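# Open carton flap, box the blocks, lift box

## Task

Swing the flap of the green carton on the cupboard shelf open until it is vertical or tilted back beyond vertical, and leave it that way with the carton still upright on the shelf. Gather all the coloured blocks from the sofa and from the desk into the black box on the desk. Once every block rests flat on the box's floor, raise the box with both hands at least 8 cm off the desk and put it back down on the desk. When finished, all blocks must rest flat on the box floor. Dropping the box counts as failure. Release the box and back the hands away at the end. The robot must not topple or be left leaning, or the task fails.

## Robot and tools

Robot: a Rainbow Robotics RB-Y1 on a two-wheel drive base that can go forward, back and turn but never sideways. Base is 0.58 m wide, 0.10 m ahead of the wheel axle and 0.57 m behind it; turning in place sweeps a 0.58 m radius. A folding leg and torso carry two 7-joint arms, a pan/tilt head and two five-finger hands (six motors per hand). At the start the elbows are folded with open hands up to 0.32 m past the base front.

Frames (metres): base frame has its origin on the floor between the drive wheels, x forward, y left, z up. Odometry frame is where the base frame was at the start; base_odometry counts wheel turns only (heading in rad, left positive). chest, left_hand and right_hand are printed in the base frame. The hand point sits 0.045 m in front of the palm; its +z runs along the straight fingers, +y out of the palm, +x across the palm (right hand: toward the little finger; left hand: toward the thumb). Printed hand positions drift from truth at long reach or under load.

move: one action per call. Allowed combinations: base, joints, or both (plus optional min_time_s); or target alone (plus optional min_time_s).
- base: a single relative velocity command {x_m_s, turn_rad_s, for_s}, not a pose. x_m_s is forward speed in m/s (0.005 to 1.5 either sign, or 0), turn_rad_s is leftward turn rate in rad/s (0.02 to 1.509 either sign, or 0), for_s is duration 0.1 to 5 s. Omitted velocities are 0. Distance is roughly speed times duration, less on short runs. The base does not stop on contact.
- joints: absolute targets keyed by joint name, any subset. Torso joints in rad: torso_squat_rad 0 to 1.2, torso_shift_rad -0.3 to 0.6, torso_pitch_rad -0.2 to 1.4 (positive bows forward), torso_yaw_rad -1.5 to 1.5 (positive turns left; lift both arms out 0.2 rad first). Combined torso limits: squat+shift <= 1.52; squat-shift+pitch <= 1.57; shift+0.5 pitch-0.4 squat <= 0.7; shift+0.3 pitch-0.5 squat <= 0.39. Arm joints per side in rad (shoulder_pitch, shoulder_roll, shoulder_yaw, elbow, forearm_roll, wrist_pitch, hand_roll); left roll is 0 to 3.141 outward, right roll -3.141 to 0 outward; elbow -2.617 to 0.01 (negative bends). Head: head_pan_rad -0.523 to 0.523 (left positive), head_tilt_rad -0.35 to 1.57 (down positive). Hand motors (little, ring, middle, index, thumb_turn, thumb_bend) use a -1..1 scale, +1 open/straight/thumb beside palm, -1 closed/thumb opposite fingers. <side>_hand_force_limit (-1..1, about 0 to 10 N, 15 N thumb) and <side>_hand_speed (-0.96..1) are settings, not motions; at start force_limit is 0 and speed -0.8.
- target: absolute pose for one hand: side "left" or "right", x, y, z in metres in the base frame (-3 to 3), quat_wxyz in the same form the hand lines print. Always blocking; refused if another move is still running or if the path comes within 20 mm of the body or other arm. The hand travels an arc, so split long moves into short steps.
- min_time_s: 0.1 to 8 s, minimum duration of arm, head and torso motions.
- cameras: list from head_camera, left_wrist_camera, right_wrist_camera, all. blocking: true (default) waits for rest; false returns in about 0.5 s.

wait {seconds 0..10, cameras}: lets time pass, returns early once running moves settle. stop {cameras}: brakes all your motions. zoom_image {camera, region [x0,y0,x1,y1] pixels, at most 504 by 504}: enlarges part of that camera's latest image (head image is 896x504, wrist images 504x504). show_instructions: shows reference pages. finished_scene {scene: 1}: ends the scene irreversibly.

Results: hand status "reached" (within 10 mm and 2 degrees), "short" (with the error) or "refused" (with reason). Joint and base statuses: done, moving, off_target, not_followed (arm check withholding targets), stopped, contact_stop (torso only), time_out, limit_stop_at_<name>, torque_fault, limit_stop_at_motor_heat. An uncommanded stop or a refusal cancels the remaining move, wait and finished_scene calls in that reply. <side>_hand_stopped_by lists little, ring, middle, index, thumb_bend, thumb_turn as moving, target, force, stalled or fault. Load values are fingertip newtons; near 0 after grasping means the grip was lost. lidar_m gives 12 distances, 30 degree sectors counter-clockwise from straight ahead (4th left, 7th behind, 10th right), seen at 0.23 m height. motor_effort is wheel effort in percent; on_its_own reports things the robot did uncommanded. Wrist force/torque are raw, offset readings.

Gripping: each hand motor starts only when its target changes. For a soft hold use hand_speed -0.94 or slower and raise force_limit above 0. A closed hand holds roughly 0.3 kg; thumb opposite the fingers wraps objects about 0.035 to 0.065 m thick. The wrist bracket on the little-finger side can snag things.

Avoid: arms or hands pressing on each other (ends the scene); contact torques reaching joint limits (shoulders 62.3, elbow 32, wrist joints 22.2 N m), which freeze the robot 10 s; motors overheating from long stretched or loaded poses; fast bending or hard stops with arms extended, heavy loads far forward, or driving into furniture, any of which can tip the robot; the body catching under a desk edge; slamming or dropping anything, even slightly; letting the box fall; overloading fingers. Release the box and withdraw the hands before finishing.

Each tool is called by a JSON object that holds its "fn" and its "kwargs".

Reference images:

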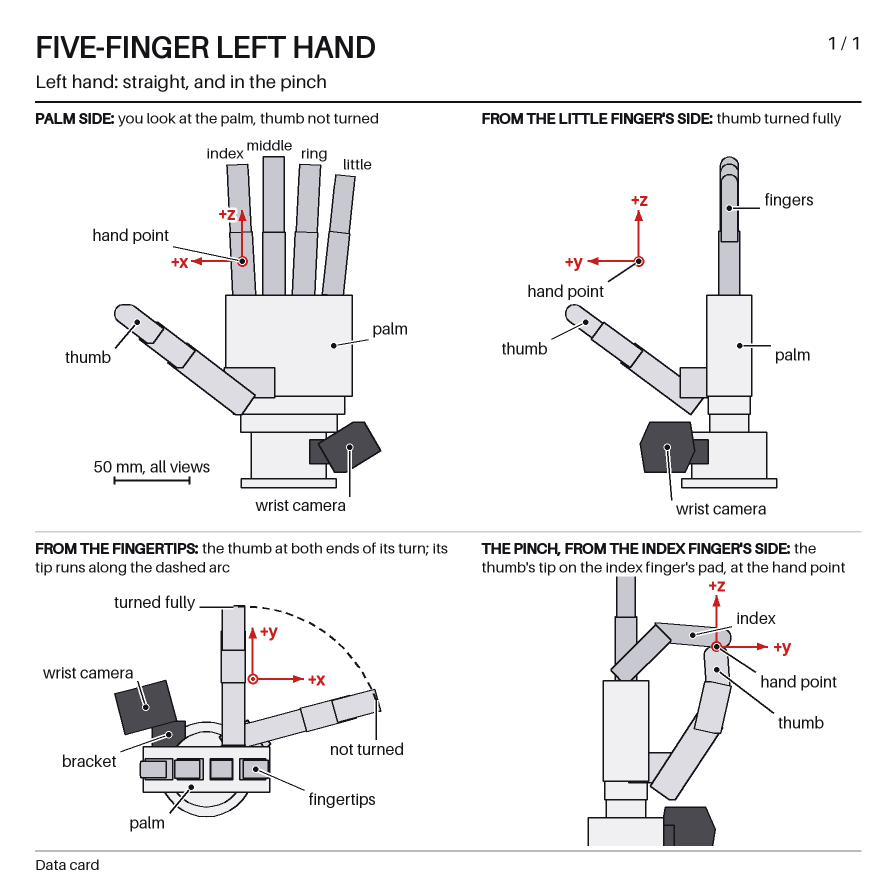

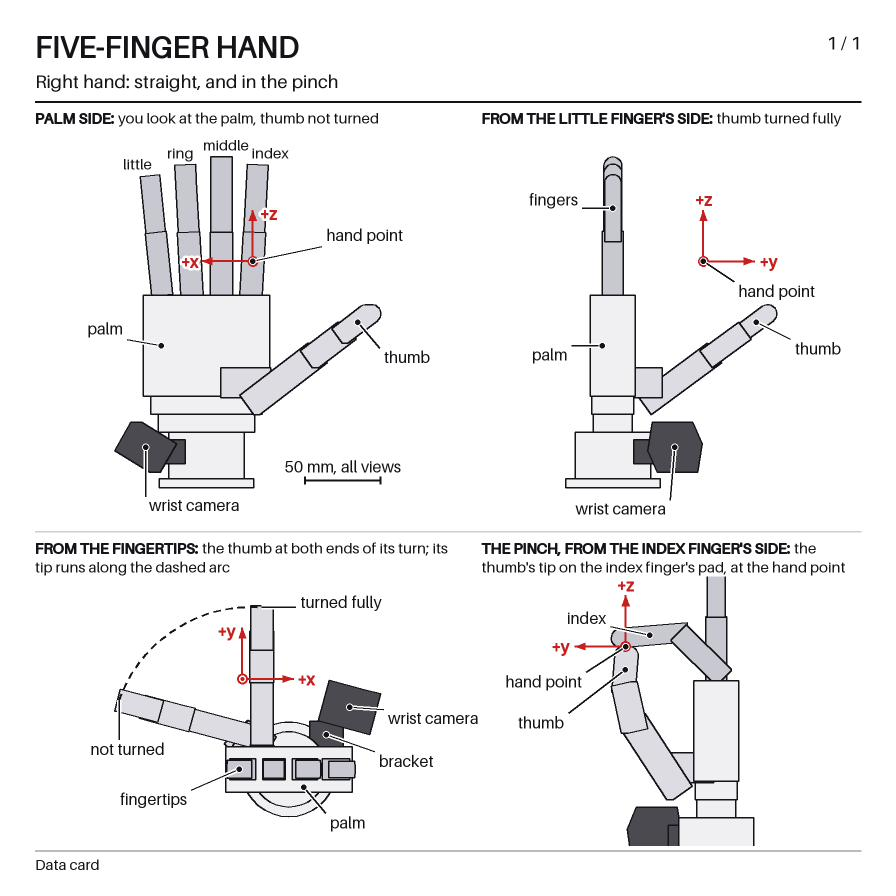

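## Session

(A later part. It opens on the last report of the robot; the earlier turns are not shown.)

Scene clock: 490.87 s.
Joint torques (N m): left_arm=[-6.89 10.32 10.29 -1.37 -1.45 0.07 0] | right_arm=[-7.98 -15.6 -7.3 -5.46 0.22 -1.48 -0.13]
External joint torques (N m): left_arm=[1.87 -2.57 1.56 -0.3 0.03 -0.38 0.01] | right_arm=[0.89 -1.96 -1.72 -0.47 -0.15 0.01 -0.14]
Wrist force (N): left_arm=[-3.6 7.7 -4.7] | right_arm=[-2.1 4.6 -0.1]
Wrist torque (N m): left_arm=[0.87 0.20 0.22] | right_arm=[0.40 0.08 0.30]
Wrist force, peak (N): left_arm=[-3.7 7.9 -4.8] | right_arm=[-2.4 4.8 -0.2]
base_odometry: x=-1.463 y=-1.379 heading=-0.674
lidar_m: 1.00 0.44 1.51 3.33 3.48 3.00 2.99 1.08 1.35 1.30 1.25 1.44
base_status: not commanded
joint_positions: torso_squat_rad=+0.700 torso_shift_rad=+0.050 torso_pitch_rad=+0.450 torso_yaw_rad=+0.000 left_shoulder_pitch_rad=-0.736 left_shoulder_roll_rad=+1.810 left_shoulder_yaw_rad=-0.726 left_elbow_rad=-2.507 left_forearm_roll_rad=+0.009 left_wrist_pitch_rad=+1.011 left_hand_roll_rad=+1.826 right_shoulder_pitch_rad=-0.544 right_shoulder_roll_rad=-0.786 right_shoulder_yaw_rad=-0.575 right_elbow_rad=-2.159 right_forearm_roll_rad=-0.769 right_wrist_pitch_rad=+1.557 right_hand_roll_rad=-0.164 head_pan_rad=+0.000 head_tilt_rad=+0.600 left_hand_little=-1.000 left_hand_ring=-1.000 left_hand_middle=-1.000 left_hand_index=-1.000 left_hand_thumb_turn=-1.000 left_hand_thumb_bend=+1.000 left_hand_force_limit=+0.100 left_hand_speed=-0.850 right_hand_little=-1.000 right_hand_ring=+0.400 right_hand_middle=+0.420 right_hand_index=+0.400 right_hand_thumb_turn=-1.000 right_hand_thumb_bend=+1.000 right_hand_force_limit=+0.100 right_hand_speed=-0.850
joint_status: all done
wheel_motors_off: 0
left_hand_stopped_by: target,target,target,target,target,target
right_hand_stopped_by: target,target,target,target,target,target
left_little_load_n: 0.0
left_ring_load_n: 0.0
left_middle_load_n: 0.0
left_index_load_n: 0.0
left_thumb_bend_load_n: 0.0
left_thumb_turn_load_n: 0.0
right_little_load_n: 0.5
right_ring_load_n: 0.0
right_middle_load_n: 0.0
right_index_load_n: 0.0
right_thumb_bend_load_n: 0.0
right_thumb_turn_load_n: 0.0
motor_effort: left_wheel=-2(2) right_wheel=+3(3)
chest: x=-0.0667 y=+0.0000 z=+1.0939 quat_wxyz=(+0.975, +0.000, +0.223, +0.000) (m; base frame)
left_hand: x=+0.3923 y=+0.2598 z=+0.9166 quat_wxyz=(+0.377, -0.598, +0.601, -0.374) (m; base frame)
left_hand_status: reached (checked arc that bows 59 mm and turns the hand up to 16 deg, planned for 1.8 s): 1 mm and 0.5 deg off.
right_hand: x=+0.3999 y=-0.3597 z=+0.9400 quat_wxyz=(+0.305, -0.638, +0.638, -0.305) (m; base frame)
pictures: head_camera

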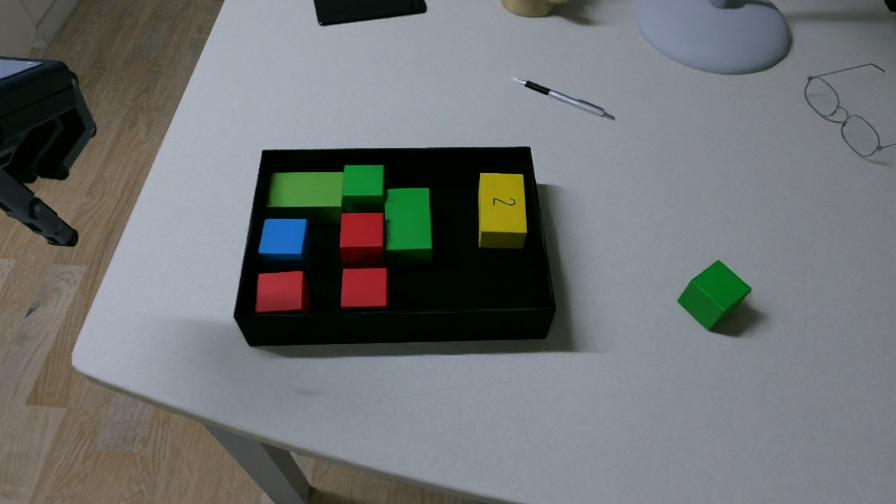

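{"fn": "move", "kwargs": {"joints": {"right_hand_index": -1, "right_hand_middle": -1, "right_hand_ring": -1, "right_hand_speed": -0.3}}}

{"fn": "move", "kwargs": {"target": {"side": "right", "x": 0.43, "y": -0.10, "z": 0.90, "quat_wxyz": [0.3045, -0.638, 0.638, -0.3045]}}}

{"fn": "move", "kwargs": {"target": {"side": "right", "x": 0.478, "y": 0.067, "z": 0.86, "quat_wxyz": [0.3118, -0.6533, 0.6224, -0.2971]}}}

{"fn": "move", "kwargs": {"target": {"side": "right", "x": 0.478, "y": 0.067, "z": 0.805, "quat_wxyz": [0.3118, -0.6533, 0.6224, -0.2971]}, "cameras": ["head_camera"]}}

Scene clock: 493.30 s.
Joint torques (N m): left_arm=[-6.74 10.35 10.52 -0.96 -1.56 0.04 0.04] | right_arm=[-8.11 -15.57 -7.62 -5.41 0.33 -1.43 -0.25]
External joint torques (N m): left_arm=[2.02 -2.54 1.8 0.1 -0.08 -0.41 0.05] | right_arm=[0.75 -1.94 -2.05 -0.43 -0.03 0.04 -0.25]
Wrist force (N): left_arm=[-3.7 7.6 -4.6] | right_arm=[-2.3 4.9 0.0]
Wrist torque (N m): left_arm=[0.84 0.22 0.22] | right_arm=[0.43 0.12 0.28]
Wrist force, peak (N): left_arm=[-3.8 7.9 -4.6] | right_arm=[-2.3 4.9 0.0]
move: done
base_odometry: x=-1.463 y=-1.379 heading=-0.674
lidar_m: 1.00 0.44 1.53 3.35 3.47 3.00 2.98 1.08 1.35 1.29 1.24 1.45
base_status: not commanded
joint_positions: torso_squat_rad=+0.700 torso_shift_rad=+0.050 torso_pitch_rad=+0.450 torso_yaw_rad=+0.000 left_shoulder_pitch_rad=-0.736 left_shoulder_roll_rad=+1.810 left_shoulder_yaw_rad=-0.726 left_elbow_rad=-2.507 left_forearm_roll_rad=+0.009 left_wrist_pitch_rad=+1.011 left_hand_roll_rad=+1.826 right_shoulder_pitch_rad=-0.544 right_shoulder_roll_rad=-0.786 right_shoulder_yaw_rad=-0.575 right_elbow_rad=-2.159 right_forearm_roll_rad=-0.769 right_wrist_pitch_rad=+1.557 right_hand_roll_rad=-0.164 head_pan_rad=+0.000 head_tilt_rad=+0.600 left_hand_little=-1.000 left_hand_ring=-1.000 left_hand_middle=-1.000 left_hand_index=-1.000 left_hand_thumb_turn=-1.000 left_hand_thumb_bend=+1.000 left_hand_force_limit=+0.100 left_hand_speed=-0.850 right_hand_little=-1.000 right_hand_ring=-1.000 right_hand_middle=-1.000 right_hand_index=-1.000 right_hand_thumb_turn=-1.000 right_hand_thumb_bend=+1.000 right_hand_force_limit=+0.100 right_hand_speed=-0.300
joint_status: all done
wheel_motors_off: 0
left_hand_stopped_by: target,target,target,target,target,target
right_hand_stopped_by: target,target,target,target,target,target
left_little_load_n: 0.0
left_ring_load_n: 0.0
left_middle_load_n: 0.0
left_index_load_n: 0.0
left_thumb_bend_load_n: 0.0
left_thumb_turn_load_n: 0.0
right_little_load_n: 0.0
right_ring_load_n: 0.0
right_middle_load_n: 0.0
right_index_load_n: 0.0
right_thumb_bend_load_n: 0.0
right_thumb_turn_load_n: 0.0
motor_effort: left_wheel=-1(2) right_wheel=+3(3)
chest: x=-0.0667 y=+0.0000 z=+1.0939 quat_wxyz=(+0.975, +0.000, +0.223, +0.000)
left_hand: x=+0.3923 y=+0.2598 z=+0.9166 quat_wxyz=(+0.377, -0.598, +0.601, -0.374)
right_hand: x=+0.3999 y=-0.3597 z=+0.9400 quat_wxyz=(+0.305, -0.638, +0.638, -0.305)
pictures: none

Scene clock: 494.87 s.
Joint torques (N m): left_arm=[-7.1 10.77 10.24 -0.99 -1.58 0.06 0.11] | right_arm=[-14.37 -4.64 -5.51 -7.21 0.91 -0.81 0]
External joint torques (N m): left_arm=[1.66 -2.12 1.51 0.08 -0.1 -0.39 0.11] | right_arm=[0.25 -0.21 -0.6 -1.4 -0.1 0.36 0]
Wrist force (N): left_arm=[-3.6 7.8 -4.7] | right_arm=[-2.1 4.4 -0.4]
Wrist torque (N m): left_arm=[0.88 0.20 0.21] | right_arm=[0.42 0.08 0.14]
Wrist force, peak (N): left_arm=[-3.8 7.8 -4.8] | right_arm=[-3.2 4.5 0.2]
move: done
base_odometry: x=-1.463 y=-1.379 heading=-0.674
lidar_m: 0.99 0.44 1.52 3.34 3.47 2.99 2.99 1.08 1.37 1.29 1.25 1.45
base_status: not commanded
joint_positions: torso_squat_rad=+0.700 torso_shift_rad=+0.050 torso_pitch_rad=+0.450 torso_yaw_rad=+0.000 left_shoulder_pitch_rad=-0.736 left_shoulder_roll_rad=+1.810 left_shoulder_yaw_rad=-0.726 left_elbow_rad=-2.507 left_forearm_roll_rad=+0.009 left_wrist_pitch_rad=+1.011 left_hand_roll_rad=+1.826 right_shoulder_pitch_rad=-0.958 right_shoulder_roll_rad=-0.476 right_shoulder_yaw_rad=+0.297 right_elbow_rad=-2.180 right_forearm_roll_rad=-0.075 right_wrist_pitch_rad=+1.740 right_hand_roll_rad=-0.676 head_pan_rad=+0.000 head_tilt_rad=+0.600 left_hand_little=-1.000 left_hand_ring=-1.000 left_hand_middle=-1.000 left_hand_index=-1.000 left_hand_thumb_turn=-1.000 left_hand_thumb_bend=+1.000 left_hand_force_limit=+0.100 left_hand_speed=-0.850 right_hand_little=-1.000 right_hand_ring=-1.000 right_hand_middle=-1.000 right_hand_index=-1.000 right_hand_thumb_turn=-1.000 right_hand_thumb_bend=+1.000 right_hand_force_limit=+0.100 right_hand_speed=-0.300
joint_status: all done
wheel_motors_off: 0
left_hand_stopped_by: target,target,target,target,target,target
right_hand_stopped_by: target,target,target,target,target,target
left_little_load_n: 0.0
left_ring_load_n: 0.0
left_middle_load_n: 0.0
left_index_load_n: 0.0
left_thumb_bend_load_n: 0.0
left_thumb_turn_load_n: 0.0
right_little_load_n: 0.0
right_ring_load_n: 0.0
right_middle_load_n: 0.0
right_index_load_n: 0.0
right_thumb_bend_load_n: 0.0
right_thumb_turn_load_n: 0.0
motor_effort: left_wheel=-2(2) right_wheel=+3(5)
chest: x=-0.0667 y=+0.0000 z=+1.0938 quat_wxyz=(+0.975, +0.000, +0.223, +0.000)
left_hand: x=+0.3923 y=+0.2599 z=+0.9166 quat_wxyz=(+0.377, -0.598, +0.601, -0.374)
right_hand: x=+0.4299 y=-0.1000 z=+0.8999 quat_wxyz=(+0.305, -0.638, +0.638, -0.305)
right_hand_status: reached (checked arc that bows 35 mm and turns the hand up to 6 deg, planned for 1.1 s): 0 mm and 0.0 deg off.
pictures: none

Scene clock: 496.27 s.
Joint torques (N m): left_arm=[-7.36 10.65 9.72 -0.99 -1.46 0.13 0.1] | right_arm=[-18.36 -1.02 -4.88 -7.91 1.18 -0.63 -0.2]
External joint torques (N m): left_arm=[1.4 -2.24 0.99 0.09 0.02 -0.32 0.11] | right_arm=[0.26 -0.78 -0.57 -0.59 -0.04 0.37 -0.21]
Wrist force (N): left_arm=[-3.7 7.7 -4.6] | right_arm=[-2.0 4.3 -0.2]
Wrist torque (N m): left_arm=[0.87 0.22 0.23] | right_arm=[0.34 0.09 0.12]
Wrist force, peak (N): left_arm=[-4.0 8.0 -4.5] | right_arm=[-3.6 4.3 -0.4]
move: done
base_odometry: x=-1.463 y=-1.379 heading=-0.674
lidar_m: 1.00 0.44 1.54 3.34 3.45 3.02 2.99 1.08 1.36 1.30 1.25 1.44
base_status: not commanded
joint_positions: torso_squat_rad=+0.700 torso_shift_rad=+0.050 torso_pitch_rad=+0.450 torso_yaw_rad=+0.000 left_shoulder_pitch_rad=-0.736 left_shoulder_roll_rad=+1.810 left_shoulder_yaw_rad=-0.726 left_elbow_rad=-2.507 left_forearm_roll_rad=+0.009 left_wrist_pitch_rad=+1.011 left_hand_roll_rad=+1.826 right_shoulder_pitch_rad=-1.260 right_shoulder_roll_rad=-0.141 right_shoulder_yaw_rad=+0.542 right_elbow_rad=-1.546 right_forearm_roll_rad=+0.134 right_wrist_pitch_rad=+1.504 right_hand_roll_rad=-0.843 head_pan_rad=+0.000 head_tilt_rad=+0.600 left_hand_little=-1.000 left_hand_ring=-1.000 left_hand_middle=-1.000 left_hand_index=-1.000 left_hand_thumb_turn=-1.000 left_hand_thumb_bend=+1.000 left_hand_force_limit=+0.100 left_hand_speed=-0.850 right_hand_little=-1.000 right_hand_ring=-1.000 right_hand_middle=-1.000 right_hand_index=-1.000 right_hand_thumb_turn=-1.000 right_hand_thumb_bend=+1.000 right_hand_force_limit=+0.100 right_hand_speed=-0.300
joint_status: all done
wheel_motors_off: 0
left_hand_stopped_by: target,target,target,target,target,target
right_hand_stopped_by: target,target,target,target,target,target
left_little_load_n: 0.0
left_ring_load_n: 0.0
left_middle_load_n: 0.0
left_index_load_n: 0.0
left_thumb_bend_load_n: 0.0
left_thumb_turn_load_n: 0.0
right_little_load_n: 0.0
right_ring_load_n: 0.0
right_middle_load_n: 0.0
right_index_load_n: 0.0
right_thumb_bend_load_n: 0.0
right_thumb_turn_load_n: 0.0
motor_effort: left_wheel=-2(3) right_wheel=+3(6)
chest: x=-0.0666 y=+0.0000 z=+1.0938 quat_wxyz=(+0.975, +0.000, +0.223, +0.000)
left_hand: x=+0.3923 y=+0.2599 z=+0.9165 quat_wxyz=(+0.377, -0.598, +0.601, -0.374)
right_hand: x=+0.4778 y=+0.0671 z=+0.8600 quat_wxyz=(+0.312, -0.653, +0.622, -0.297)
right_hand_status: reached (checked arc that bows 25 mm and turns the hand up to 4 deg, planned for 0.9 s): 0 mm and 0.0 deg off.
pictures: none

Scene clock: 496.97 s.
Joint torques (N m): left_arm=[-7.41 10.76 9.96 -0.97 -1.51 0.13 0.02] | right_arm=[-19.09 0.16 -3.85 -9.46 1.34 -0.63 -0.15]
External joint torques (N m): left_arm=[1.35 -2.12 1.24 0.1 -0.03 -0.32 0.03] | right_arm=[-0.97 -0.29 0.29 -1.7 0.08 0.3 -0.15]
Wrist force (N): left_arm=[-3.7 7.7 -4.6] | right_arm=[-2.1 4.5 0.1]
Wrist torque (N m): left_arm=[0.84 0.22 0.23] | right_arm=[0.37 0.08 0.15]
Wrist force, peak (N): left_arm=[-3.9 7.9 -4.8] | right_arm=[-2.0 5.8 0.8]
move: done
base_odometry: x=-1.463 y=-1.379 heading=-0.674
lidar_m: 1.01 0.45 1.53 3.34 3.46 3.00 2.99 1.08 1.35 1.30 1.25 1.43
base_status: not commanded
joint_positions: torso_squat_rad=+0.700 torso_shift_rad=+0.050 torso_pitch_rad=+0.450 torso_yaw_rad=+0.000 left_shoulder_pitch_rad=-0.736 left_shoulder_roll_rad=+1.810 left_shoulder_yaw_rad=-0.726 left_elbow_rad=-2.507 left_forearm_roll_rad=+0.009 left_wrist_pitch_rad=+1.011 left_hand_roll_rad=+1.826 right_shoulder_pitch_rad=-1.181 right_shoulder_roll_rad=-0.138 right_shoulder_yaw_rad=+0.600 right_elbow_rad=-1.454 right_forearm_roll_rad=+0.186 right_wrist_pitch_rad=+1.358 right_hand_roll_rad=-0.912 head_pan_rad=+0.000 head_tilt_rad=+0.600 left_hand_little=-1.000 left_hand_ring=-1.000 left_hand_middle=-1.000 left_hand_index=-1.000 left_hand_thumb_turn=-1.000 left_hand_thumb_bend=+1.000 left_hand_force_limit=+0.100 left_hand_speed=-0.850 right_hand_little=-1.000 right_hand_ring=-1.000 right_hand_middle=-1.000 right_hand_index=-1.000 right_hand_thumb_turn=-1.000 right_hand_thumb_bend=+1.000 right_hand_force_limit=+0.100 right_hand_speed=-0.300
joint_status: all done
wheel_motors_off: 0
left_hand_stopped_by: target,target,target,target,target,target
right_hand_stopped_by: target,target,target,target,target,target
left_little_load_n: 0.0
left_ring_load_n: 0.0
left_middle_load_n: 0.0
left_index_load_n: 0.0
left_thumb_bend_load_n: 0.0
left_thumb_turn_load_n: 0.0
right_little_load_n: 0.0
right_ring_load_n: 0.0
right_middle_load_n: 0.0
right_index_load_n: 0.0
right_thumb_bend_load_n: 0.0
right_thumb_turn_load_n: 0.0
motor_effort: left_wheel=-2(2) right_wheel=+4(4)
chest: x=-0.0666 y=+0.0000 z=+1.0938 quat_wxyz=(+0.975, +0.000, +0.223, +0.000)
left_hand: x=+0.3923 y=+0.2598 z=+0.9165 quat_wxyz=(+0.377, -0.598, +0.601, -0.374)
right_hand: x=+0.4779 y=+0.0668 z=+0.8047 quat_wxyz=(+0.312, -0.653, +0.623, -0.297)
right_hand_status: reached (checked arc that bows 1 mm and turns the hand up to 0 deg, planned for 0.3 s): 0 mm and 0.0 deg off.

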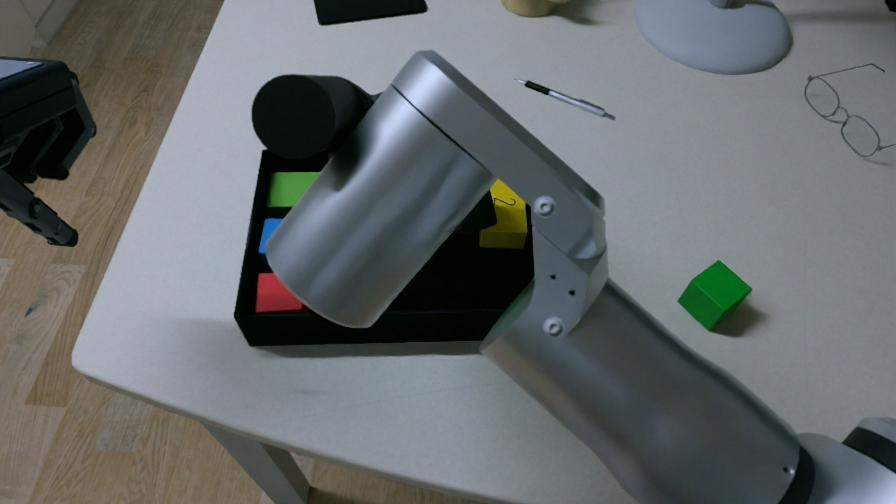

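{"fn": "move", "kwargs": {"target": {"side": "right", "x": 0.478, "y": 0.067, "z": 0.768, "quat_wxyz": [0.3118, -0.6533, 0.6224, -0.2971]}, "cameras": ["right_wrist_camera"]}}

Scene clock: 497.93 s.
Joint torques (N m): left_arm=[-7.55 10.65 9.59 -1.03 -1.35 0.14 0.03] | right_arm=[-17.96 1.69 -3.87 -9.44 1.28 -0.67 -0.17]
External joint torques (N m): left_arm=[1.21 -2.23 0.86 0.04 0.13 -0.31 0.04] | right_arm=[-0.13 0.88 0.09 -1.51 0.01 0.19 -0.17]
Wrist force (N): left_arm=[-3.7 7.5 -4.6] | right_arm=[-2.2 4.3 -0.1]
Wrist torque (N m): left_arm=[0.82 0.24 0.22] | right_arm=[0.34 0.11 0.12]
Wrist force, peak (N): left_arm=[-3.9 7.9 -4.6] | right_arm=[-2.2 5.5 -0.4]
move: done
base_odometry: x=-1.463 y=-1.379 heading=-0.674
lidar_m: 1.01 0.45 1.51 3.34 3.48 3.02 2.99 1.07 1.36 1.29 1.25 1.42
base_status: not commanded
joint_positions: torso_squat_rad=+0.700 torso_shift_rad=+0.050 torso_pitch_rad=+0.450 torso_yaw_rad=+0.000 left_shoulder_pitch_rad=-0.736 left_shoulder_roll_rad=+1.810 left_shoulder_yaw_rad=-0.726 left_elbow_rad=-2.507 left_forearm_roll_rad=+0.009 left_wrist_pitch_rad=+1.011 left_hand_roll_rad=+1.826 right_shoulder_pitch_rad=-1.141 right_shoulder_roll_rad=-0.131 right_shoulder_yaw_rad=+0.635 right_elbow_rad=-1.369 right_forearm_roll_rad=+0.224 right_wrist_pitch_rad=+1.255 right_hand_roll_rad=-0.966 head_pan_rad=+0.000 head_tilt_rad=+0.600 left_hand_little=-1.000 left_hand_ring=-1.000 left_hand_middle=-1.000 left_hand_index=-1.000 left_hand_thumb_turn=-1.000 left_hand_thumb_bend=+1.000 left_hand_force_limit=+0.100 left_hand_speed=-0.850 right_hand_little=-1.000 right_hand_ring=-1.000 right_hand_middle=-1.000 right_hand_index=-1.000 right_hand_thumb_turn=-1.000 right_hand_thumb_bend=+1.000 right_hand_force_limit=+0.100 right_hand_speed=-0.300
joint_status: all done
wheel_motors_off: 0
left_hand_stopped_by: target,target,target,target,target,target
right_hand_stopped_by: target,target,target,target,target,target
left_little_load_n: 0.0
left_ring_load_n: 0.0
left_middle_load_n: 0.0
left_index_load_n: 0.0
left_thumb_bend_load_n: 0.0
left_thumb_turn_load_n: 0.0
right_little_load_n: 0.0
right_ring_load_n: 0.0
right_middle_load_n: 0.0
right_index_load_n: 0.0
right_thumb_bend_load_n: 0.0
right_thumb_turn_load_n: 0.0
motor_effort: left_wheel=-2(2) right_wheel=+4(5)
chest: x=-0.0666 y=+0.0000 z=+1.0938 quat_wxyz=(+0.975, +0.000, +0.223, +0.000)
left_hand: x=+0.3923 y=+0.2598 z=+0.9165 quat_wxyz=(+0.377, -0.598, +0.601, -0.374)
right_hand: x=+0.4776 y=+0.0665 z=+0.7680 quat_wxyz=(+0.312, -0.653, +0.623, -0.297)
right_hand_status: reached (checked arc that bows 2 mm and turns the hand up to 0 deg, planned for 0.3 s): 1 mm and 0.0 deg off.

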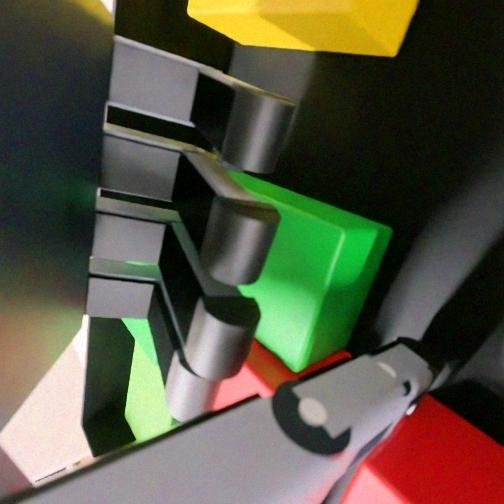

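{"fn": "move", "kwargs": {"target": {"side": "right", "x": 0.498, "y": 0.068, "z": 0.768, "quat_wxyz": [0.3118, -0.6533, 0.6224, -0.2971]}}}

{"fn": "move", "kwargs": {"target": {"side": "right", "x": 0.506, "y": 0.068, "z": 0.768, "quat_wxyz": [0.3118, -0.6533, 0.6224, -0.2971]}, "cameras": ["right_wrist_camera"]}}

Scene clock: 499.13 s.
Joint torques (N m): left_arm=[-7.23 10.48 9.77 -0.88 -1.5 0.13 0.09] | right_arm=[-18.96 0.87 -4.89 -8.99 1.22 -0.79 -0.22]
External joint torques (N m): left_arm=[1.53 -2.41 1.05 0.19 -0.02 -0.32 0.1] | right_arm=[-0.2 0.62 -1.05 -1.07 -0.03 0.07 -0.22]
Wrist force (N): left_arm=[-3.8 7.7 -4.8] | right_arm=[-2.2 4.6 0.1]
Wrist torque (N m): left_arm=[0.87 0.23 0.21] | right_arm=[0.38 0.08 0.28]
Wrist force, peak (N): left_arm=[-3.9 7.8 -4.7] | right_arm=[-2.6 5.2 0.2]
move: done
base_odometry: x=-1.463 y=-1.379 heading=-0.674
lidar_m: 1.00 0.44 1.52 3.34 3.49 3.00 3.00 1.07 1.36 1.29 1.25 1.43
base_status: not commanded
joint_positions: torso_squat_rad=+0.700 torso_shift_rad=+0.050 torso_pitch_rad=+0.450 torso_yaw_rad=+0.000 left_shoulder_pitch_rad=-0.736 left_shoulder_roll_rad=+1.810 left_shoulder_yaw_rad=-0.726 left_elbow_rad=-2.507 left_forearm_roll_rad=+0.009 left_wrist_pitch_rad=+1.011 left_hand_roll_rad=+1.826 right_shoulder_pitch_rad=-1.201 right_shoulder_roll_rad=-0.118 right_shoulder_yaw_rad=+0.607 right_elbow_rad=-1.255 right_forearm_roll_rad=+0.203 right_wrist_pitch_rad=+1.191 right_hand_roll_rad=-0.959 head_pan_rad=+0.000 head_tilt_rad=+0.600 left_hand_little=-1.000 left_hand_ring=-1.000 left_hand_middle=-1.000 left_hand_index=-1.000 left_hand_thumb_turn=-1.000 left_hand_thumb_bend=+1.000 left_hand_force_limit=+0.100 left_hand_speed=-0.850 right_hand_little=-1.000 right_hand_ring=-1.000 right_hand_middle=-1.000 right_hand_index=-1.000 right_hand_thumb_turn=-1.000 right_hand_thumb_bend=+1.000 right_hand_force_limit=+0.100 right_hand_speed=-0.300
joint_status: all done
wheel_motors_off: 0
left_hand_stopped_by: target,target,target,target,target,target
right_hand_stopped_by: target,target,target,target,target,target
left_little_load_n: 0.0
left_ring_load_n: 0.0
left_middle_load_n: 0.0
left_index_load_n: 0.5
left_thumb_bend_load_n: 0.0
left_thumb_turn_load_n: 0.0
right_little_load_n: 0.0
right_ring_load_n: 0.0
right_middle_load_n: 0.0
right_index_load_n: 0.0
right_thumb_bend_load_n: 0.0
right_thumb_turn_load_n: 0.0
motor_effort: left_wheel=-3(3) right_wheel=+5(5)
chest: x=-0.0666 y=+0.0000 z=+1.0938 quat_wxyz=(+0.975, +0.000, +0.223, +0.000)
left_hand: x=+0.3923 y=+0.2598 z=+0.9165 quat_wxyz=(+0.377, -0.598, +0.601, -0.374)
right_hand: x=+0.4977 y=+0.0678 z=+0.7679 quat_wxyz=(+0.312, -0.653, +0.622, -0.297)
right_hand_status: reached (checked arc that bows 5 mm and turns the hand up to 1 deg, planned for 0.4 s): 0 mm and 0.0 deg off.
pictures: none

Scene clock: 499.73 s.
Joint torques (N m): left_arm=[-7.64 10.73 10.04 -0.99 -1.48 0.06 -0.02] | right_arm=[-19.63 0.23 -5.25 -8.67 1.21 -0.82 -0.22]
External joint torques (N m): left_arm=[1.12 -2.16 1.31 0.08 0 -0.39 -0.01] | right_arm=[-0.54 0.24 -1.46 -0.75 -0.03 0.05 -0.22]
Wrist force (N): left_arm=[-3.8 7.7 -4.5] | right_arm=[-2.0 4.4 0.1]
Wrist torque (N m): left_arm=[0.86 0.24 0.20] | right_arm=[0.33 0.06 0.28]
Wrist force, peak (N): left_arm=[-3.8 7.8 -4.7] | right_arm=[-2.3 5.7 0.2]
move: done
base_odometry: x=-1.463 y=-1.379 heading=-0.674
lidar_m: 1.01 0.44 1.52 3.34 3.48 3.00 2.98 1.07 1.36 1.29 1.24 1.43
base_status: not commanded
joint_positions: torso_squat_rad=+0.700 torso_shift_rad=+0.050 torso_pitch_rad=+0.450 torso_yaw_rad=+0.000 left_shoulder_pitch_rad=-0.736 left_shoulder_roll_rad=+1.810 left_shoulder_yaw_rad=-0.726 left_elbow_rad=-2.507 left_forearm_roll_rad=+0.009 left_wrist_pitch_rad=+1.011 left_hand_roll_rad=+1.826 right_shoulder_pitch_rad=-1.223 right_shoulder_roll_rad=-0.114 right_shoulder_yaw_rad=+0.597 right_elbow_rad=-1.212 right_forearm_roll_rad=+0.194 right_wrist_pitch_rad=+1.167 right_hand_roll_rad=-0.957 head_pan_rad=+0.000 head_tilt_rad=+0.600 left_hand_little=-1.000 left_hand_ring=-1.000 left_hand_middle=-1.000 left_hand_index=-1.000 left_hand_thumb_turn=-1.000 left_hand_thumb_bend=+1.000 left_hand_force_limit=+0.100 left_hand_speed=-0.850 right_hand_little=-1.000 right_hand_ring=-1.000 right_hand_middle=-1.000 right_hand_index=-1.000 right_hand_thumb_turn=-1.000 right_hand_thumb_bend=+1.000 right_hand_force_limit=+0.100 right_hand_speed=-0.300
joint_status: all done
wheel_motors_off: 0
left_hand_stopped_by: target,target,target,target,target,target
right_hand_stopped_by: target,target,target,target,target,target
left_little_load_n: 0.0
left_ring_load_n: 0.0
left_middle_load_n: 0.0
left_index_load_n: 0.0
left_thumb_bend_load_n: 0.0
left_thumb_turn_load_n: 0.0
right_little_load_n: 0.5
right_ring_load_n: 0.0
right_middle_load_n: 0.0
right_index_load_n: 0.0
right_thumb_bend_load_n: 0.0
right_thumb_turn_load_n: 0.0
motor_effort: left_wheel=-2(3) right_wheel=+4(5)
chest: x=-0.0666 y=+0.0000 z=+1.0938 quat_wxyz=(+0.975, +0.000, +0.223, +0.000)
left_hand: x=+0.3923 y=+0.2598 z=+0.9165 quat_wxyz=(+0.377, -0.598, +0.601, -0.374)
right_hand: x=+0.5052 y=+0.0676 z=+0.7681 quat_wxyz=(+0.312, -0.653, +0.622, -0.297)
right_hand_status: reached (checked arc that bows 2 mm and turns the hand up to 0 deg, planned for 0.2 s): 1 mm and 0.0 deg off.

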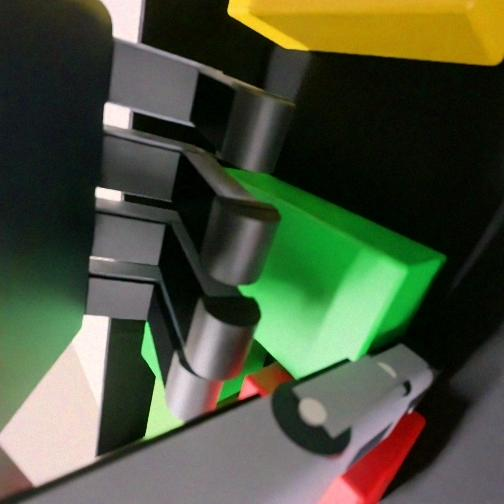

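{"fn": "move", "kwargs": {"target": {"side": "right", "x": 0.513, "y": 0.0685, "z": 0.768, "quat_wxyz": [0.3118, -0.6533, 0.6224, -0.2971]}}}

{"fn": "move", "kwargs": {"target": {"side": "right", "x": 0.519, "y": 0.069, "z": 0.768, "quat_wxyz": [0.3118, -0.6533, 0.6224, -0.2971]}, "cameras": ["right_wrist_camera"]}}

Scene clock: 500.77 s.
Joint torques (N m): left_arm=[-7.56 10.8 9.91 -0.9 -1.45 0.21 0.08] | right_arm=[-20.02 0.34 -5.25 -8.72 1.11 -0.79 -0.21]
External joint torques (N m): left_arm=[1.2 -2.09 1.18 0.17 0.03 -0.24 0.09] | right_arm=[-0.6 0.57 -1.53 -0.82 -0.11 0.09 -0.21]
Wrist force (N): left_arm=[-3.7 7.7 -4.7] | right_arm=[-2.0 4.6 0.0]
Wrist torque (N m): left_arm=[0.85 0.21 0.22] | right_arm=[0.38 0.06 0.29]
Wrist force, peak (N): left_arm=[-3.9 7.9 -4.5] | right_arm=[-1.7 5.8 0.0]
move: done
base_odometry: x=-1.463 y=-1.379 heading=-0.674
lidar_m: 0.99 0.44 1.52 3.33 3.48 3.00 3.01 1.09 1.36 1.29 1.23 1.44
base_status: not commanded
joint_positions: torso_squat_rad=+0.700 torso_shift_rad=+0.050 torso_pitch_rad=+0.450 torso_yaw_rad=+0.000 left_shoulder_pitch_rad=-0.736 left_shoulder_roll_rad=+1.810 left_shoulder_yaw_rad=-0.726 left_elbow_rad=-2.507 left_forearm_roll_rad=+0.009 left_wrist_pitch_rad=+1.011 left_hand_roll_rad=+1.826 right_shoulder_pitch_rad=-1.247 right_shoulder_roll_rad=-0.109 right_shoulder_yaw_rad=+0.588 right_elbow_rad=-1.166 right_forearm_roll_rad=+0.187 right_wrist_pitch_rad=+1.142 right_hand_roll_rad=-0.955 head_pan_rad=+0.000 head_tilt_rad=+0.600 left_hand_little=-1.000 left_hand_ring=-1.000 left_hand_middle=-1.000 left_hand_index=-1.000 left_hand_thumb_turn=-1.000 left_hand_thumb_bend=+1.000 left_hand_force_limit=+0.100 left_hand_speed=-0.850 right_hand_little=-1.000 right_hand_ring=-1.000 right_hand_middle=-1.000 right_hand_index=-1.000 right_hand_thumb_turn=-1.000 right_hand_thumb_bend=+1.000 right_hand_force_limit=+0.100 right_hand_speed=-0.300
joint_status: all done
wheel_motors_off: 0
left_hand_stopped_by: target,target,target,target,target,target
right_hand_stopped_by: target,target,target,target,target,target
left_little_load_n: 0.0
left_ring_load_n: 0.0
left_middle_load_n: 0.0
left_index_load_n: 0.0
left_thumb_bend_load_n: -0.5
left_thumb_turn_load_n: 0.0
right_little_load_n: 0.0
right_ring_load_n: 0.0
right_middle_load_n: 0.0
right_index_load_n: 0.0
right_thumb_bend_load_n: 0.0
right_thumb_turn_load_n: 0.0
motor_effort: left_wheel=-2(3) right_wheel=+4(4)
chest: x=-0.0666 y=+0.0000 z=+1.0938 quat_wxyz=(+0.975, +0.000, +0.223, +0.000)
left_hand: x=+0.3923 y=+0.2598 z=+0.9165 quat_wxyz=(+0.377, -0.598, +0.601, -0.374)
right_hand: x=+0.5122 y=+0.0681 z=+0.7681 quat_wxyz=(+0.312, -0.653, +0.622, -0.297)
right_hand_status: reached (checked arc that bows 2 mm and turns the hand up to 0 deg, planned for 0.2 s): 1 mm and 0.0 deg off.
pictures: none

Scene clock: 501.33 s.
Joint torques (N m): left_arm=[-7.57 10.58 9.82 -0.97 -1.5 0.1 -0.05] | right_arm=[-20.4 -0.06 -4.94 -8.64 1.19 -0.81 -0.24]
External joint torques (N m): left_arm=[1.19 -2.31 1.1 0.1 -0.02 -0.35 -0.04] | right_arm=[-0.69 0.38 -1.3 -0.74 -0.02 0.07 -0.25]
Wrist force (N): left_arm=[-3.6 7.7 -4.6] | right_arm=[-2.1 4.6 -0.2]
Wrist torque (N m): left_arm=[0.86 0.19 0.23] | right_arm=[0.37 0.08 0.27]
Wrist force, peak (N): left_arm=[-4.0 8.0 -4.7] | right_arm=[-3.0 5.1 -0.3]
move: done
base_odometry: x=-1.463 y=-1.379 heading=-0.674
lidar_m: 1.00 0.44 1.53 3.34 3.48 3.01 2.99 1.08 1.36 1.29 1.25 1.44
base_status: not commanded
joint_positions: torso_squat_rad=+0.700 torso_shift_rad=+0.050 torso_pitch_rad=+0.450 torso_yaw_rad=+0.000 left_shoulder_pitch_rad=-0.736 left_shoulder_roll_rad=+1.810 left_shoulder_yaw_rad=-0.726 left_elbow_rad=-2.507 left_forearm_roll_rad=+0.009 left_wrist_pitch_rad=+1.011 left_hand_roll_rad=+1.826 right_shoulder_pitch_rad=-1.268 right_shoulder_roll_rad=-0.104 right_shoulder_yaw_rad=+0.581 right_elbow_rad=-1.124 right_forearm_roll_rad=+0.181 right_wrist_pitch_rad=+1.120 right_hand_roll_rad=-0.954 head_pan_rad=+0.000 head_tilt_rad=+0.600 left_hand_little=-1.000 left_hand_ring=-1.000 left_hand_middle=-1.000 left_hand_index=-1.000 left_hand_thumb_turn=-1.000 left_hand_thumb_bend=+1.000 left_hand_force_limit=+0.100 left_hand_speed=-0.850 right_hand_little=-1.000 right_hand_ring=-1.000 right_hand_middle=-1.000 right_hand_index=-1.000 right_hand_thumb_turn=-1.000 right_hand_thumb_bend=+1.000 right_hand_force_limit=+0.100 right_hand_speed=-0.300
joint_status: all done
wheel_motors_off: 0
left_hand_stopped_by: target,target,target,target,target,target
right_hand_stopped_by: target,target,target,target,target,target
left_little_load_n: 0.0
left_ring_load_n: 0.0
left_middle_load_n: 0.0
left_index_load_n: 0.5
left_thumb_bend_load_n: 0.0
left_thumb_turn_load_n: 0.0
right_little_load_n: 0.0
right_ring_load_n: 0.0
right_middle_load_n: 0.0
right_index_load_n: 0.0
right_thumb_bend_load_n: 0.0
right_thumb_turn_load_n: 0.0
motor_effort: left_wheel=-2(4) right_wheel=+3(4)
chest: x=-0.0666 y=+0.0000 z=+1.0938 quat_wxyz=(+0.975, +0.000, +0.223, +0.000)
left_hand: x=+0.3923 y=+0.2598 z=+0.9165 quat_wxyz=(+0.377, -0.598, +0.601, -0.374)
right_hand: x=+0.5183 y=+0.0686 z=+0.7680 quat_wxyz=(+0.312, -0.653, +0.622, -0.297)
right_hand_status: reached (checked arc that bows 2 mm and turns the hand up to 0 deg, planned for 0.2 s): 1 mm and 0.0 deg off.

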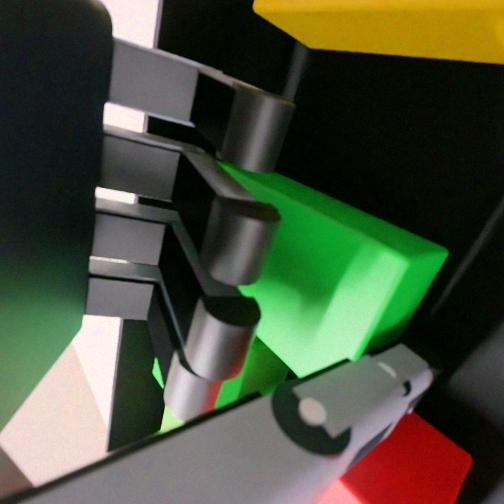

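{"fn": "move", "kwargs": {"target": {"side": "right", "x": 0.523, "y": 0.069, "z": 0.768, "quat_wxyz": [0.3118, -0.6533, 0.6224, -0.2971]}}}

{"fn": "move", "kwargs": {"target": {"side": "right", "x": 0.508, "y": 0.068, "z": 0.77, "quat_wxyz": [0.3118, -0.6533, 0.6224, -0.2971]}}}

{"fn": "move", "kwargs": {"target": {"side": "right", "x": 0.49, "y": 0.067, "z": 0.86, "quat_wxyz": [0.3118, -0.6533, 0.6224, -0.2971]}}}

{"fn": "move", "kwargs": {"target": {"side": "right", "x": 0.43, "y": -0.15, "z": 0.90, "quat_wxyz": [0.3045, -0.638, 0.638, -0.3045]}}}

{"fn": "move", "kwargs": {"target": {"side": "right", "x": 0.40, "y": -0.36, "z": 0.94, "quat_wxyz": [0.3045, -0.638, 0.638, -0.3045]}, "cameras": ["head_camera"]}}

Scene clock: 502.50 s.
Joint torques (N m): left_arm=[-7.23 10.39 9.8 -1.14 -1.49 0.13 0.1] | right_arm=[-20.41 0.1 -5.03 -8.7 1.24 -0.72 -0.09]
External joint torques (N m): left_arm=[1.53 -2.5 1.08 -0.06 -0.01 -0.32 0.11] | right_arm=[-0.5 0.69 -1.45 -0.82 0.04 0.15 -0.1]
Wrist force (N): left_arm=[-3.8 7.9 -4.5] | right_arm=[-2.0 5.0 -0.2]
Wrist torque (N m): left_arm=[0.88 0.24 0.20] | right_arm=[0.45 0.06 0.27]
Wrist force, peak (N): left_arm=[-4.0 7.8 -4.9] | right_arm=[-3.1 5.1 -0.5]
move: done
base_odometry: x=-1.463 y=-1.379 heading=-0.674
lidar_m: 0.99 0.44 1.53 3.34 3.47 3.00 3.00 1.07 1.37 1.29 1.25 1.43
base_status: not commanded
joint_positions: torso_squat_rad=+0.700 torso_shift_rad=+0.050 torso_pitch_rad=+0.450 torso_yaw_rad=+0.000 left_shoulder_pitch_rad=-0.736 left_shoulder_roll_rad=+1.810 left_shoulder_yaw_rad=-0.726 left_elbow_rad=-2.507 left_forearm_roll_rad=+0.009 left_wrist_pitch_rad=+1.011 left_hand_roll_rad=+1.826 right_shoulder_pitch_rad=-1.284 right_shoulder_roll_rad=-0.100 right_shoulder_yaw_rad=+0.576 right_elbow_rad=-1.093 right_forearm_roll_rad=+0.176 right_wrist_pitch_rad=+1.104 right_hand_roll_rad=-0.953 head_pan_rad=+0.000 head_tilt_rad=+0.600 left_hand_little=-1.000 left_hand_ring=-1.000 left_hand_middle=-1.000 left_hand_index=-1.000 left_hand_thumb_turn=-1.000 left_hand_thumb_bend=+1.000 left_hand_force_limit=+0.100 left_hand_speed=-0.850 right_hand_little=-1.000 right_hand_ring=-1.000 right_hand_middle=-1.000 right_hand_index=-1.000 right_hand_thumb_turn=-1.000 right_hand_thumb_bend=+1.000 right_hand_force_limit=+0.100 right_hand_speed=-0.300
joint_status: all done
wheel_motors_off: 0
left_hand_stopped_by: target,target,target,target,target,target
right_hand_stopped_by: target,target,target,target,target,target
left_little_load_n: 0.0
left_ring_load_n: 0.0
left_middle_load_n: 0.0
left_index_load_n: 0.0
left_thumb_bend_load_n: 0.0
left_thumb_turn_load_n: 0.0
right_little_load_n: 0.0
right_ring_load_n: 0.0
right_middle_load_n: 0.0
right_index_load_n: 0.0
right_thumb_bend_load_n: 0.0
right_thumb_turn_load_n: 0.0
motor_effort: left_wheel=-3(3) right_wheel=+3(5)
chest: x=-0.0666 y=+0.0000 z=+1.0938 quat_wxyz=(+0.975, +0.000, +0.223, +0.000)
left_hand: x=+0.3923 y=+0.2598 z=+0.9165 quat_wxyz=(+0.377, -0.598, +0.601, -0.374)
right_hand: x=+0.5226 y=+0.0688 z=+0.7679 quat_wxyz=(+0.312, -0.653, +0.622, -0.297)
right_hand_status: reached (checked arc that bows 1 mm and turns the hand up to 0 deg, planned for 0.2 s): 0 mm and 0.0 deg off.
pictures: none

Scene clock: 503.30 s.
Joint torques (N m): left_arm=[-7.58 10.54 9.81 -1.01 -1.43 0.09 0.02] | right_arm=[-18.81 -1.59 -2.92 -9.98 1.24 -0.72 -0.19]
External joint torques (N m): left_arm=[1.18 -2.34 1.09 0.06 0.05 -0.36 0.03] | right_arm=[0.44 -1.48 0.86 -2.08 0.01 0.15 -0.19]
Wrist force (N): left_arm=[-3.6 7.8 -4.5] | right_arm=[-2.0 4.6 -0.2]
Wrist torque (N m): left_arm=[0.87 0.20 0.22] | right_arm=[0.40 0.08 0.20]
Wrist force, peak (N): left_arm=[-3.8 7.9 -4.7] | right_arm=[-1.2 5.7 0.3]
move: done
base_odometry: x=-1.463 y=-1.379 heading=-0.674
lidar_m: 0.99 0.44 1.52 3.34 3.48 3.01 2.99 1.07 1.37 1.29 1.24 1.43
base_status: not commanded
joint_positions: torso_squat_rad=+0.700 torso_shift_rad=+0.050 torso_pitch_rad=+0.450 torso_yaw_rad=+0.000 left_shoulder_pitch_rad=-0.736 left_shoulder_roll_rad=+1.810 left_shoulder_yaw_rad=-0.726 left_elbow_rad=-2.507 left_forearm_roll_rad=+0.009 left_wrist_pitch_rad=+1.011 left_hand_roll_rad=+1.826 right_shoulder_pitch_rad=-1.235 right_shoulder_roll_rad=-0.113 right_shoulder_yaw_rad=+0.593 right_elbow_rad=-1.198 right_forearm_roll_rad=+0.188 right_wrist_pitch_rad=+1.164 right_hand_roll_rad=-0.954 head_pan_rad=+0.000 head_tilt_rad=+0.600 left_hand_little=-1.000 left_hand_ring=-1.000 left_hand_middle=-1.000 left_hand_index=-1.000 left_hand_thumb_turn=-1.000 left_hand_thumb_bend=+1.000 left_hand_force_limit=+0.100 left_hand_speed=-0.850 right_hand_little=-1.000 right_hand_ring=-1.000 right_hand_middle=-1.000 right_hand_index=-1.000 right_hand_thumb_turn=-1.000 right_hand_thumb_bend=+1.000 right_hand_force_limit=+0.100 right_hand_speed=-0.300
joint_status: all done
wheel_motors_off: 0
left_hand_stopped_by: target,target,target,target,target,target
right_hand_stopped_by: target,target,target,target,target,target
left_little_load_n: 0.0
left_ring_load_n: 0.0
left_middle_load_n: 0.0
left_index_load_n: 0.0
left_thumb_bend_load_n: 0.0
left_thumb_turn_load_n: 0.0
right_little_load_n: 0.0
right_ring_load_n: 0.0
right_middle_load_n: 0.0
right_index_load_n: 0.0
right_thumb_bend_load_n: 0.0
right_thumb_turn_load_n: 0.0
motor_effort: left_wheel=-2(3) right_wheel=+4(5)
chest: x=-0.0666 y=+0.0000 z=+1.0938 quat_wxyz=(+0.975, +0.000, +0.223, +0.000)
left_hand: x=+0.3923 y=+0.2598 z=+0.9165 quat_wxyz=(+0.377, -0.598, +0.601, -0.374)
right_hand: x=+0.5079 y=+0.0680 z=+0.7698 quat_wxyz=(+0.312, -0.653, +0.623, -0.297)
right_hand_status: reached (checked arc that bows 5 mm and turns the hand up to 1 deg, planned for 0.4 s): 0 mm and 0.0 deg off.
pictures: none

Scene clock: 504.30 s.
Joint torques (N m): left_arm=[-7.51 10.6 10.01 -0.98 -1.5 0.25 0] | right_arm=[-19.28 -1.32 -5.38 -8.98 1.08 -1.08 -0.34]
External joint torques (N m): left_arm=[1.25 -2.29 1.28 0.09 -0.02 -0.2 0.01] | right_arm=[-0.13 -0.69 -1.06 -1.6 -0.13 -0.08 -0.35]
Wrist force (N): left_arm=[-3.7 7.7 -4.7] | right_arm=[-2.1 4.3 -0.1]
Wrist torque (N m): left_arm=[0.86 0.22 0.22] | right_arm=[0.35 0.07 0.27]
Wrist force, peak (N): left_arm=[-3.8 8.0 -4.7] | right_arm=[-2.6 5.5 0.2]
move: done
base_odometry: x=-1.463 y=-1.379 heading=-0.674
lidar_m: 1.01 0.45 1.53 3.34 3.47 2.99 2.98 1.09 1.35 1.30 1.25 1.44
base_status: not commanded
joint_positions: torso_squat_rad=+0.700 torso_shift_rad=+0.050 torso_pitch_rad=+0.450 torso_yaw_rad=+0.000 left_shoulder_pitch_rad=-0.736 left_shoulder_roll_rad=+1.810 left_shoulder_yaw_rad=-0.726 left_elbow_rad=-2.507 left_forearm_roll_rad=+0.009 left_wrist_pitch_rad=+1.011 left_hand_roll_rad=+1.826 right_shoulder_pitch_rad=-1.292 right_shoulder_roll_rad=-0.143 right_shoulder_yaw_rad=+0.530 right_elbow_rad=-1.481 right_forearm_roll_rad=+0.117 right_wrist_pitch_rad=+1.466 right_hand_roll_rad=-0.841 head_pan_rad=+0.000 head_tilt_rad=+0.600 left_hand_little=-1.000 left_hand_ring=-1.000 left_hand_middle=-1.000 left_hand_index=-1.000 left_hand_thumb_turn=-1.000 left_hand_thumb_bend=+1.000 left_hand_force_limit=+0.100 left_hand_speed=-0.850 right_hand_little=-1.000 right_hand_ring=-1.000 right_hand_middle=-1.000 right_hand_index=-1.000 right_hand_thumb_turn=-1.000 right_hand_thumb_bend=+1.000 right_hand_force_limit=+0.100 right_hand_speed=-0.300
joint_status: all done
wheel_motors_off: 0
left_hand_stopped_by: target,target,target,target,target,target
right_hand_stopped_by: target,target,target,target,target,target
left_little_load_n: 0.0
left_ring_load_n: 0.0
left_middle_load_n: 0.0
left_index_load_n: 0.0
left_thumb_bend_load_n: 0.0
left_thumb_turn_load_n: 0.0
right_little_load_n: 0.0
right_ring_load_n: 0.0
right_middle_load_n: 0.0
right_index_load_n: 0.0
right_thumb_bend_load_n: 0.0
right_thumb_turn_load_n: 0.0
motor_effort: left_wheel=-2(3) right_wheel=+4(4)
chest: x=-0.0666 y=+0.0000 z=+1.0938 quat_wxyz=(+0.975, +0.000, +0.223, +0.000)
left_hand: x=+0.3923 y=+0.2598 z=+0.9165 quat_wxyz=(+0.377, -0.598, +0.601, -0.374)
right_hand: x=+0.4903 y=+0.0672 z=+0.8594 quat_wxyz=(+0.311, -0.654, +0.623, -0.297)
right_hand_status: reached (checked arc that bows 7 mm and turns the hand up to 1 deg, planned for 0.6 s): 1 mm and 0.1 deg off.
pictures: none

Scene clock: 505.77 s.
Joint torques (N m): left_arm=[-7.7 10.71 9.55 -0.97 -1.49 0.17 0.07] | right_arm=[-14 -6.29 -6.15 -7.3 1.01 -1.17 -0.47]
External joint torques (N m): left_arm=[1.06 -2.18 0.83 0.1 -0.01 -0.28 0.08] | right_arm=[-0.36 0.13 -0.76 -1.69 0.02 0.03 -0.47]
Wrist force (N): left_arm=[-3.8 7.8 -4.6] | right_arm=[-2.4 4.3 -0.3]
Wrist torque (N m): left_arm=[0.86 0.25 0.21] | right_arm=[0.35 0.14 0.29]
Wrist force, peak (N): left_arm=[-3.8 7.9 -4.6] | right_arm=[-3.7 4.7 -0.5]
move: done
base_odometry: x=-1.463 y=-1.379 heading=-0.674
lidar_m: 1.01 0.43 1.51 3.34 3.49 3.00 2.98 1.09 1.37 1.30 1.24 1.43
base_status: not commanded
joint_positions: torso_squat_rad=+0.700 torso_shift_rad=+0.050 torso_pitch_rad=+0.450 torso_yaw_rad=+0.000 left_shoulder_pitch_rad=-0.736 left_shoulder_roll_rad=+1.810 left_shoulder_yaw_rad=-0.726 left_elbow_rad=-2.507 left_forearm_roll_rad=+0.009 left_wrist_pitch_rad=+1.011 left_hand_roll_rad=+1.826 right_shoulder_pitch_rad=-0.868 right_shoulder_roll_rad=-0.591 right_shoulder_yaw_rad=+0.182 right_elbow_rad=-2.228 right_forearm_roll_rad=-0.195 right_wrist_pitch_rad=+1.681 right_hand_roll_rad=-0.640 head_pan_rad=+0.000 head_tilt_rad=+0.600 left_hand_little=-1.000 left_hand_ring=-1.000 left_hand_middle=-1.000 left_hand_index=-1.000 left_hand_thumb_turn=-1.000 left_hand_thumb_bend=+1.000 left_hand_force_limit=+0.100 left_hand_speed=-0.850 right_hand_little=-1.000 right_hand_ring=-1.000 right_hand_middle=-1.000 right_hand_index=-1.000 right_hand_thumb_turn=-1.000 right_hand_thumb_bend=+1.000 right_hand_force_limit=+0.100 right_hand_speed=-0.300
joint_status: all done
wheel_motors_off: 0
left_hand_stopped_by: target,target,target,target,target,target
right_hand_stopped_by: target,target,target,target,target,target
left_little_load_n: 0.0
left_ring_load_n: 0.0
left_middle_load_n: 0.0
left_index_load_n: 0.0
left_thumb_bend_load_n: 0.0
left_thumb_turn_load_n: 0.0
right_little_load_n: 0.0
right_ring_load_n: 0.0
right_middle_load_n: 0.0
right_index_load_n: 0.0
right_thumb_bend_load_n: 0.0
right_thumb_turn_load_n: 0.5
motor_effort: left_wheel=-3(4) right_wheel=+5(6)
chest: x=-0.0666 y=+0.0000 z=+1.0938 quat_wxyz=(+0.975, +0.000, +0.223, +0.000)
left_hand: x=+0.3923 y=+0.2598 z=+0.9165 quat_wxyz=(+0.377, -0.598, +0.601, -0.374)
right_hand: x=+0.4302 y=-0.1500 z=+0.9001 quat_wxyz=(+0.303, -0.638, +0.638, -0.307)
right_hand_status: reached (checked arc that bows 32 mm and turns the hand up to 6 deg, planned for 1.0 s): 0 mm and 0.3 deg off.
pictures: none

Scene clock: 507.10 s.
Joint torques (N m): left_arm=[-7.61 10.58 10.01 -1.08 -1.44 0.09 0.02] | right_arm=[-8.24 -14.68 -7.04 -4.88 0.63 -1.24 -0.54]
External joint torques (N m): left_arm=[1.15 -2.31 1.29 -0.01 0.04 -0.36 0.03] | right_arm=[0.19 -0.68 -0.52 -0.3 0.16 0.21 -0.55]
Wrist force (N): left_arm=[-3.8 7.7 -4.7] | right_arm=[-2.5 4.7 -0.2]
Wrist torque (N m): left_arm=[0.86 0.23 0.22] | right_arm=[0.39 0.15 0.24]
Wrist force, peak (N): left_arm=[-4.0 7.9 -4.6] | right_arm=[-2.3 5.6 -0.5]
move: done
base_odometry: x=-1.463 y=-1.379 heading=-0.674
lidar_m: 0.99 0.45 1.53 3.34 3.50 3.01 3.00 1.08 1.35 1.30 1.24 1.43
base_status: not commanded
joint_positions: torso_squat_rad=+0.700 torso_shift_rad=+0.050 torso_pitch_rad=+0.450 torso_yaw_rad=+0.000 left_shoulder_pitch_rad=-0.736 left_shoulder_roll_rad=+1.810 left_shoulder_yaw_rad=-0.726 left_elbow_rad=-2.507 left_forearm_roll_rad=+0.009 left_wrist_pitch_rad=+1.011 left_hand_roll_rad=+1.826 right_shoulder_pitch_rad=-0.485 right_shoulder_roll_rad=-0.871 right_shoulder_yaw_rad=-0.542 right_elbow_rad=-2.159 right_forearm_roll_rad=-0.815 right_wrist_pitch_rad=+1.482 right_hand_roll_rad=-0.239 head_pan_rad=+0.000 head_tilt_rad=+0.600 left_hand_little=-1.000 left_hand_ring=-1.000 left_hand_middle=-1.000 left_hand_index=-1.000 left_hand_thumb_turn=-1.000 left_hand_thumb_bend=+1.000 left_hand_force_limit=+0.100 left_hand_speed=-0.850 right_hand_little=-1.000 right_hand_ring=-1.000 right_hand_middle=-1.000 right_hand_index=-1.000 right_hand_thumb_turn=-1.000 right_hand_thumb_bend=+1.000 right_hand_force_limit=+0.100 right_hand_speed=-0.300
joint_status: all done
wheel_motors_off: 0
left_hand_stopped_by: target,target,target,target,target,target
right_hand_stopped_by: target,target,target,target,target,target
left_little_load_n: 0.0
left_ring_load_n: 0.0
left_middle_load_n: 0.0
left_index_load_n: 0.0
left_thumb_bend_load_n: 0.0
left_thumb_turn_load_n: 0.0
right_little_load_n: 0.0
right_ring_load_n: 0.0
right_middle_load_n: 0.0
right_index_load_n: -0.5
right_thumb_bend_load_n: 0.0
right_thumb_turn_load_n: 0.0
motor_effort: left_wheel=-3(3) right_wheel=+5(5)
chest: x=-0.0667 y=+0.0000 z=+1.0938 quat_wxyz=(+0.975, +0.000, +0.223, +0.000)
left_hand: x=+0.3923 y=+0.2598 z=+0.9166 quat_wxyz=(+0.377, -0.598, +0.601, -0.374)
right_hand: x=+0.4000 y=-0.3599 z=+0.9402 quat_wxyz=(+0.305, -0.638, +0.638, -0.305)
right_hand_status: reached (checked arc that bows 30 mm and turns the hand up to 5 deg, planned for 1.0 s): 0 mm and 0.1 deg off.

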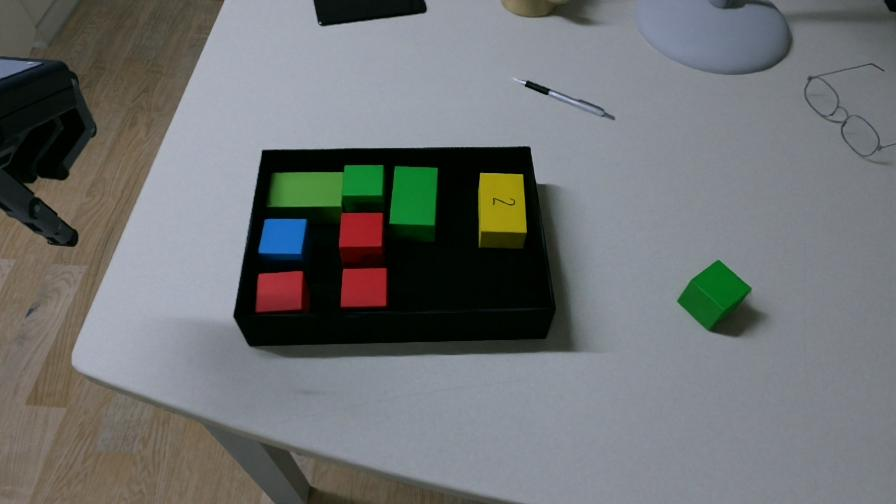

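{"fn": "zoom_image", "kwargs": {"camera": "head_camera", "region": [380, 140, 580, 320]}}

Scaled by 2.520 from the camera's image (finer frame: 1280x720).

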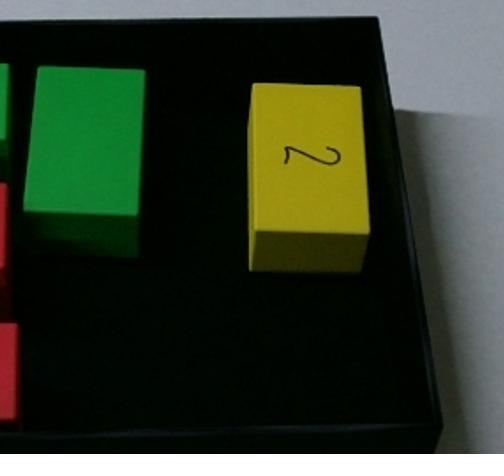

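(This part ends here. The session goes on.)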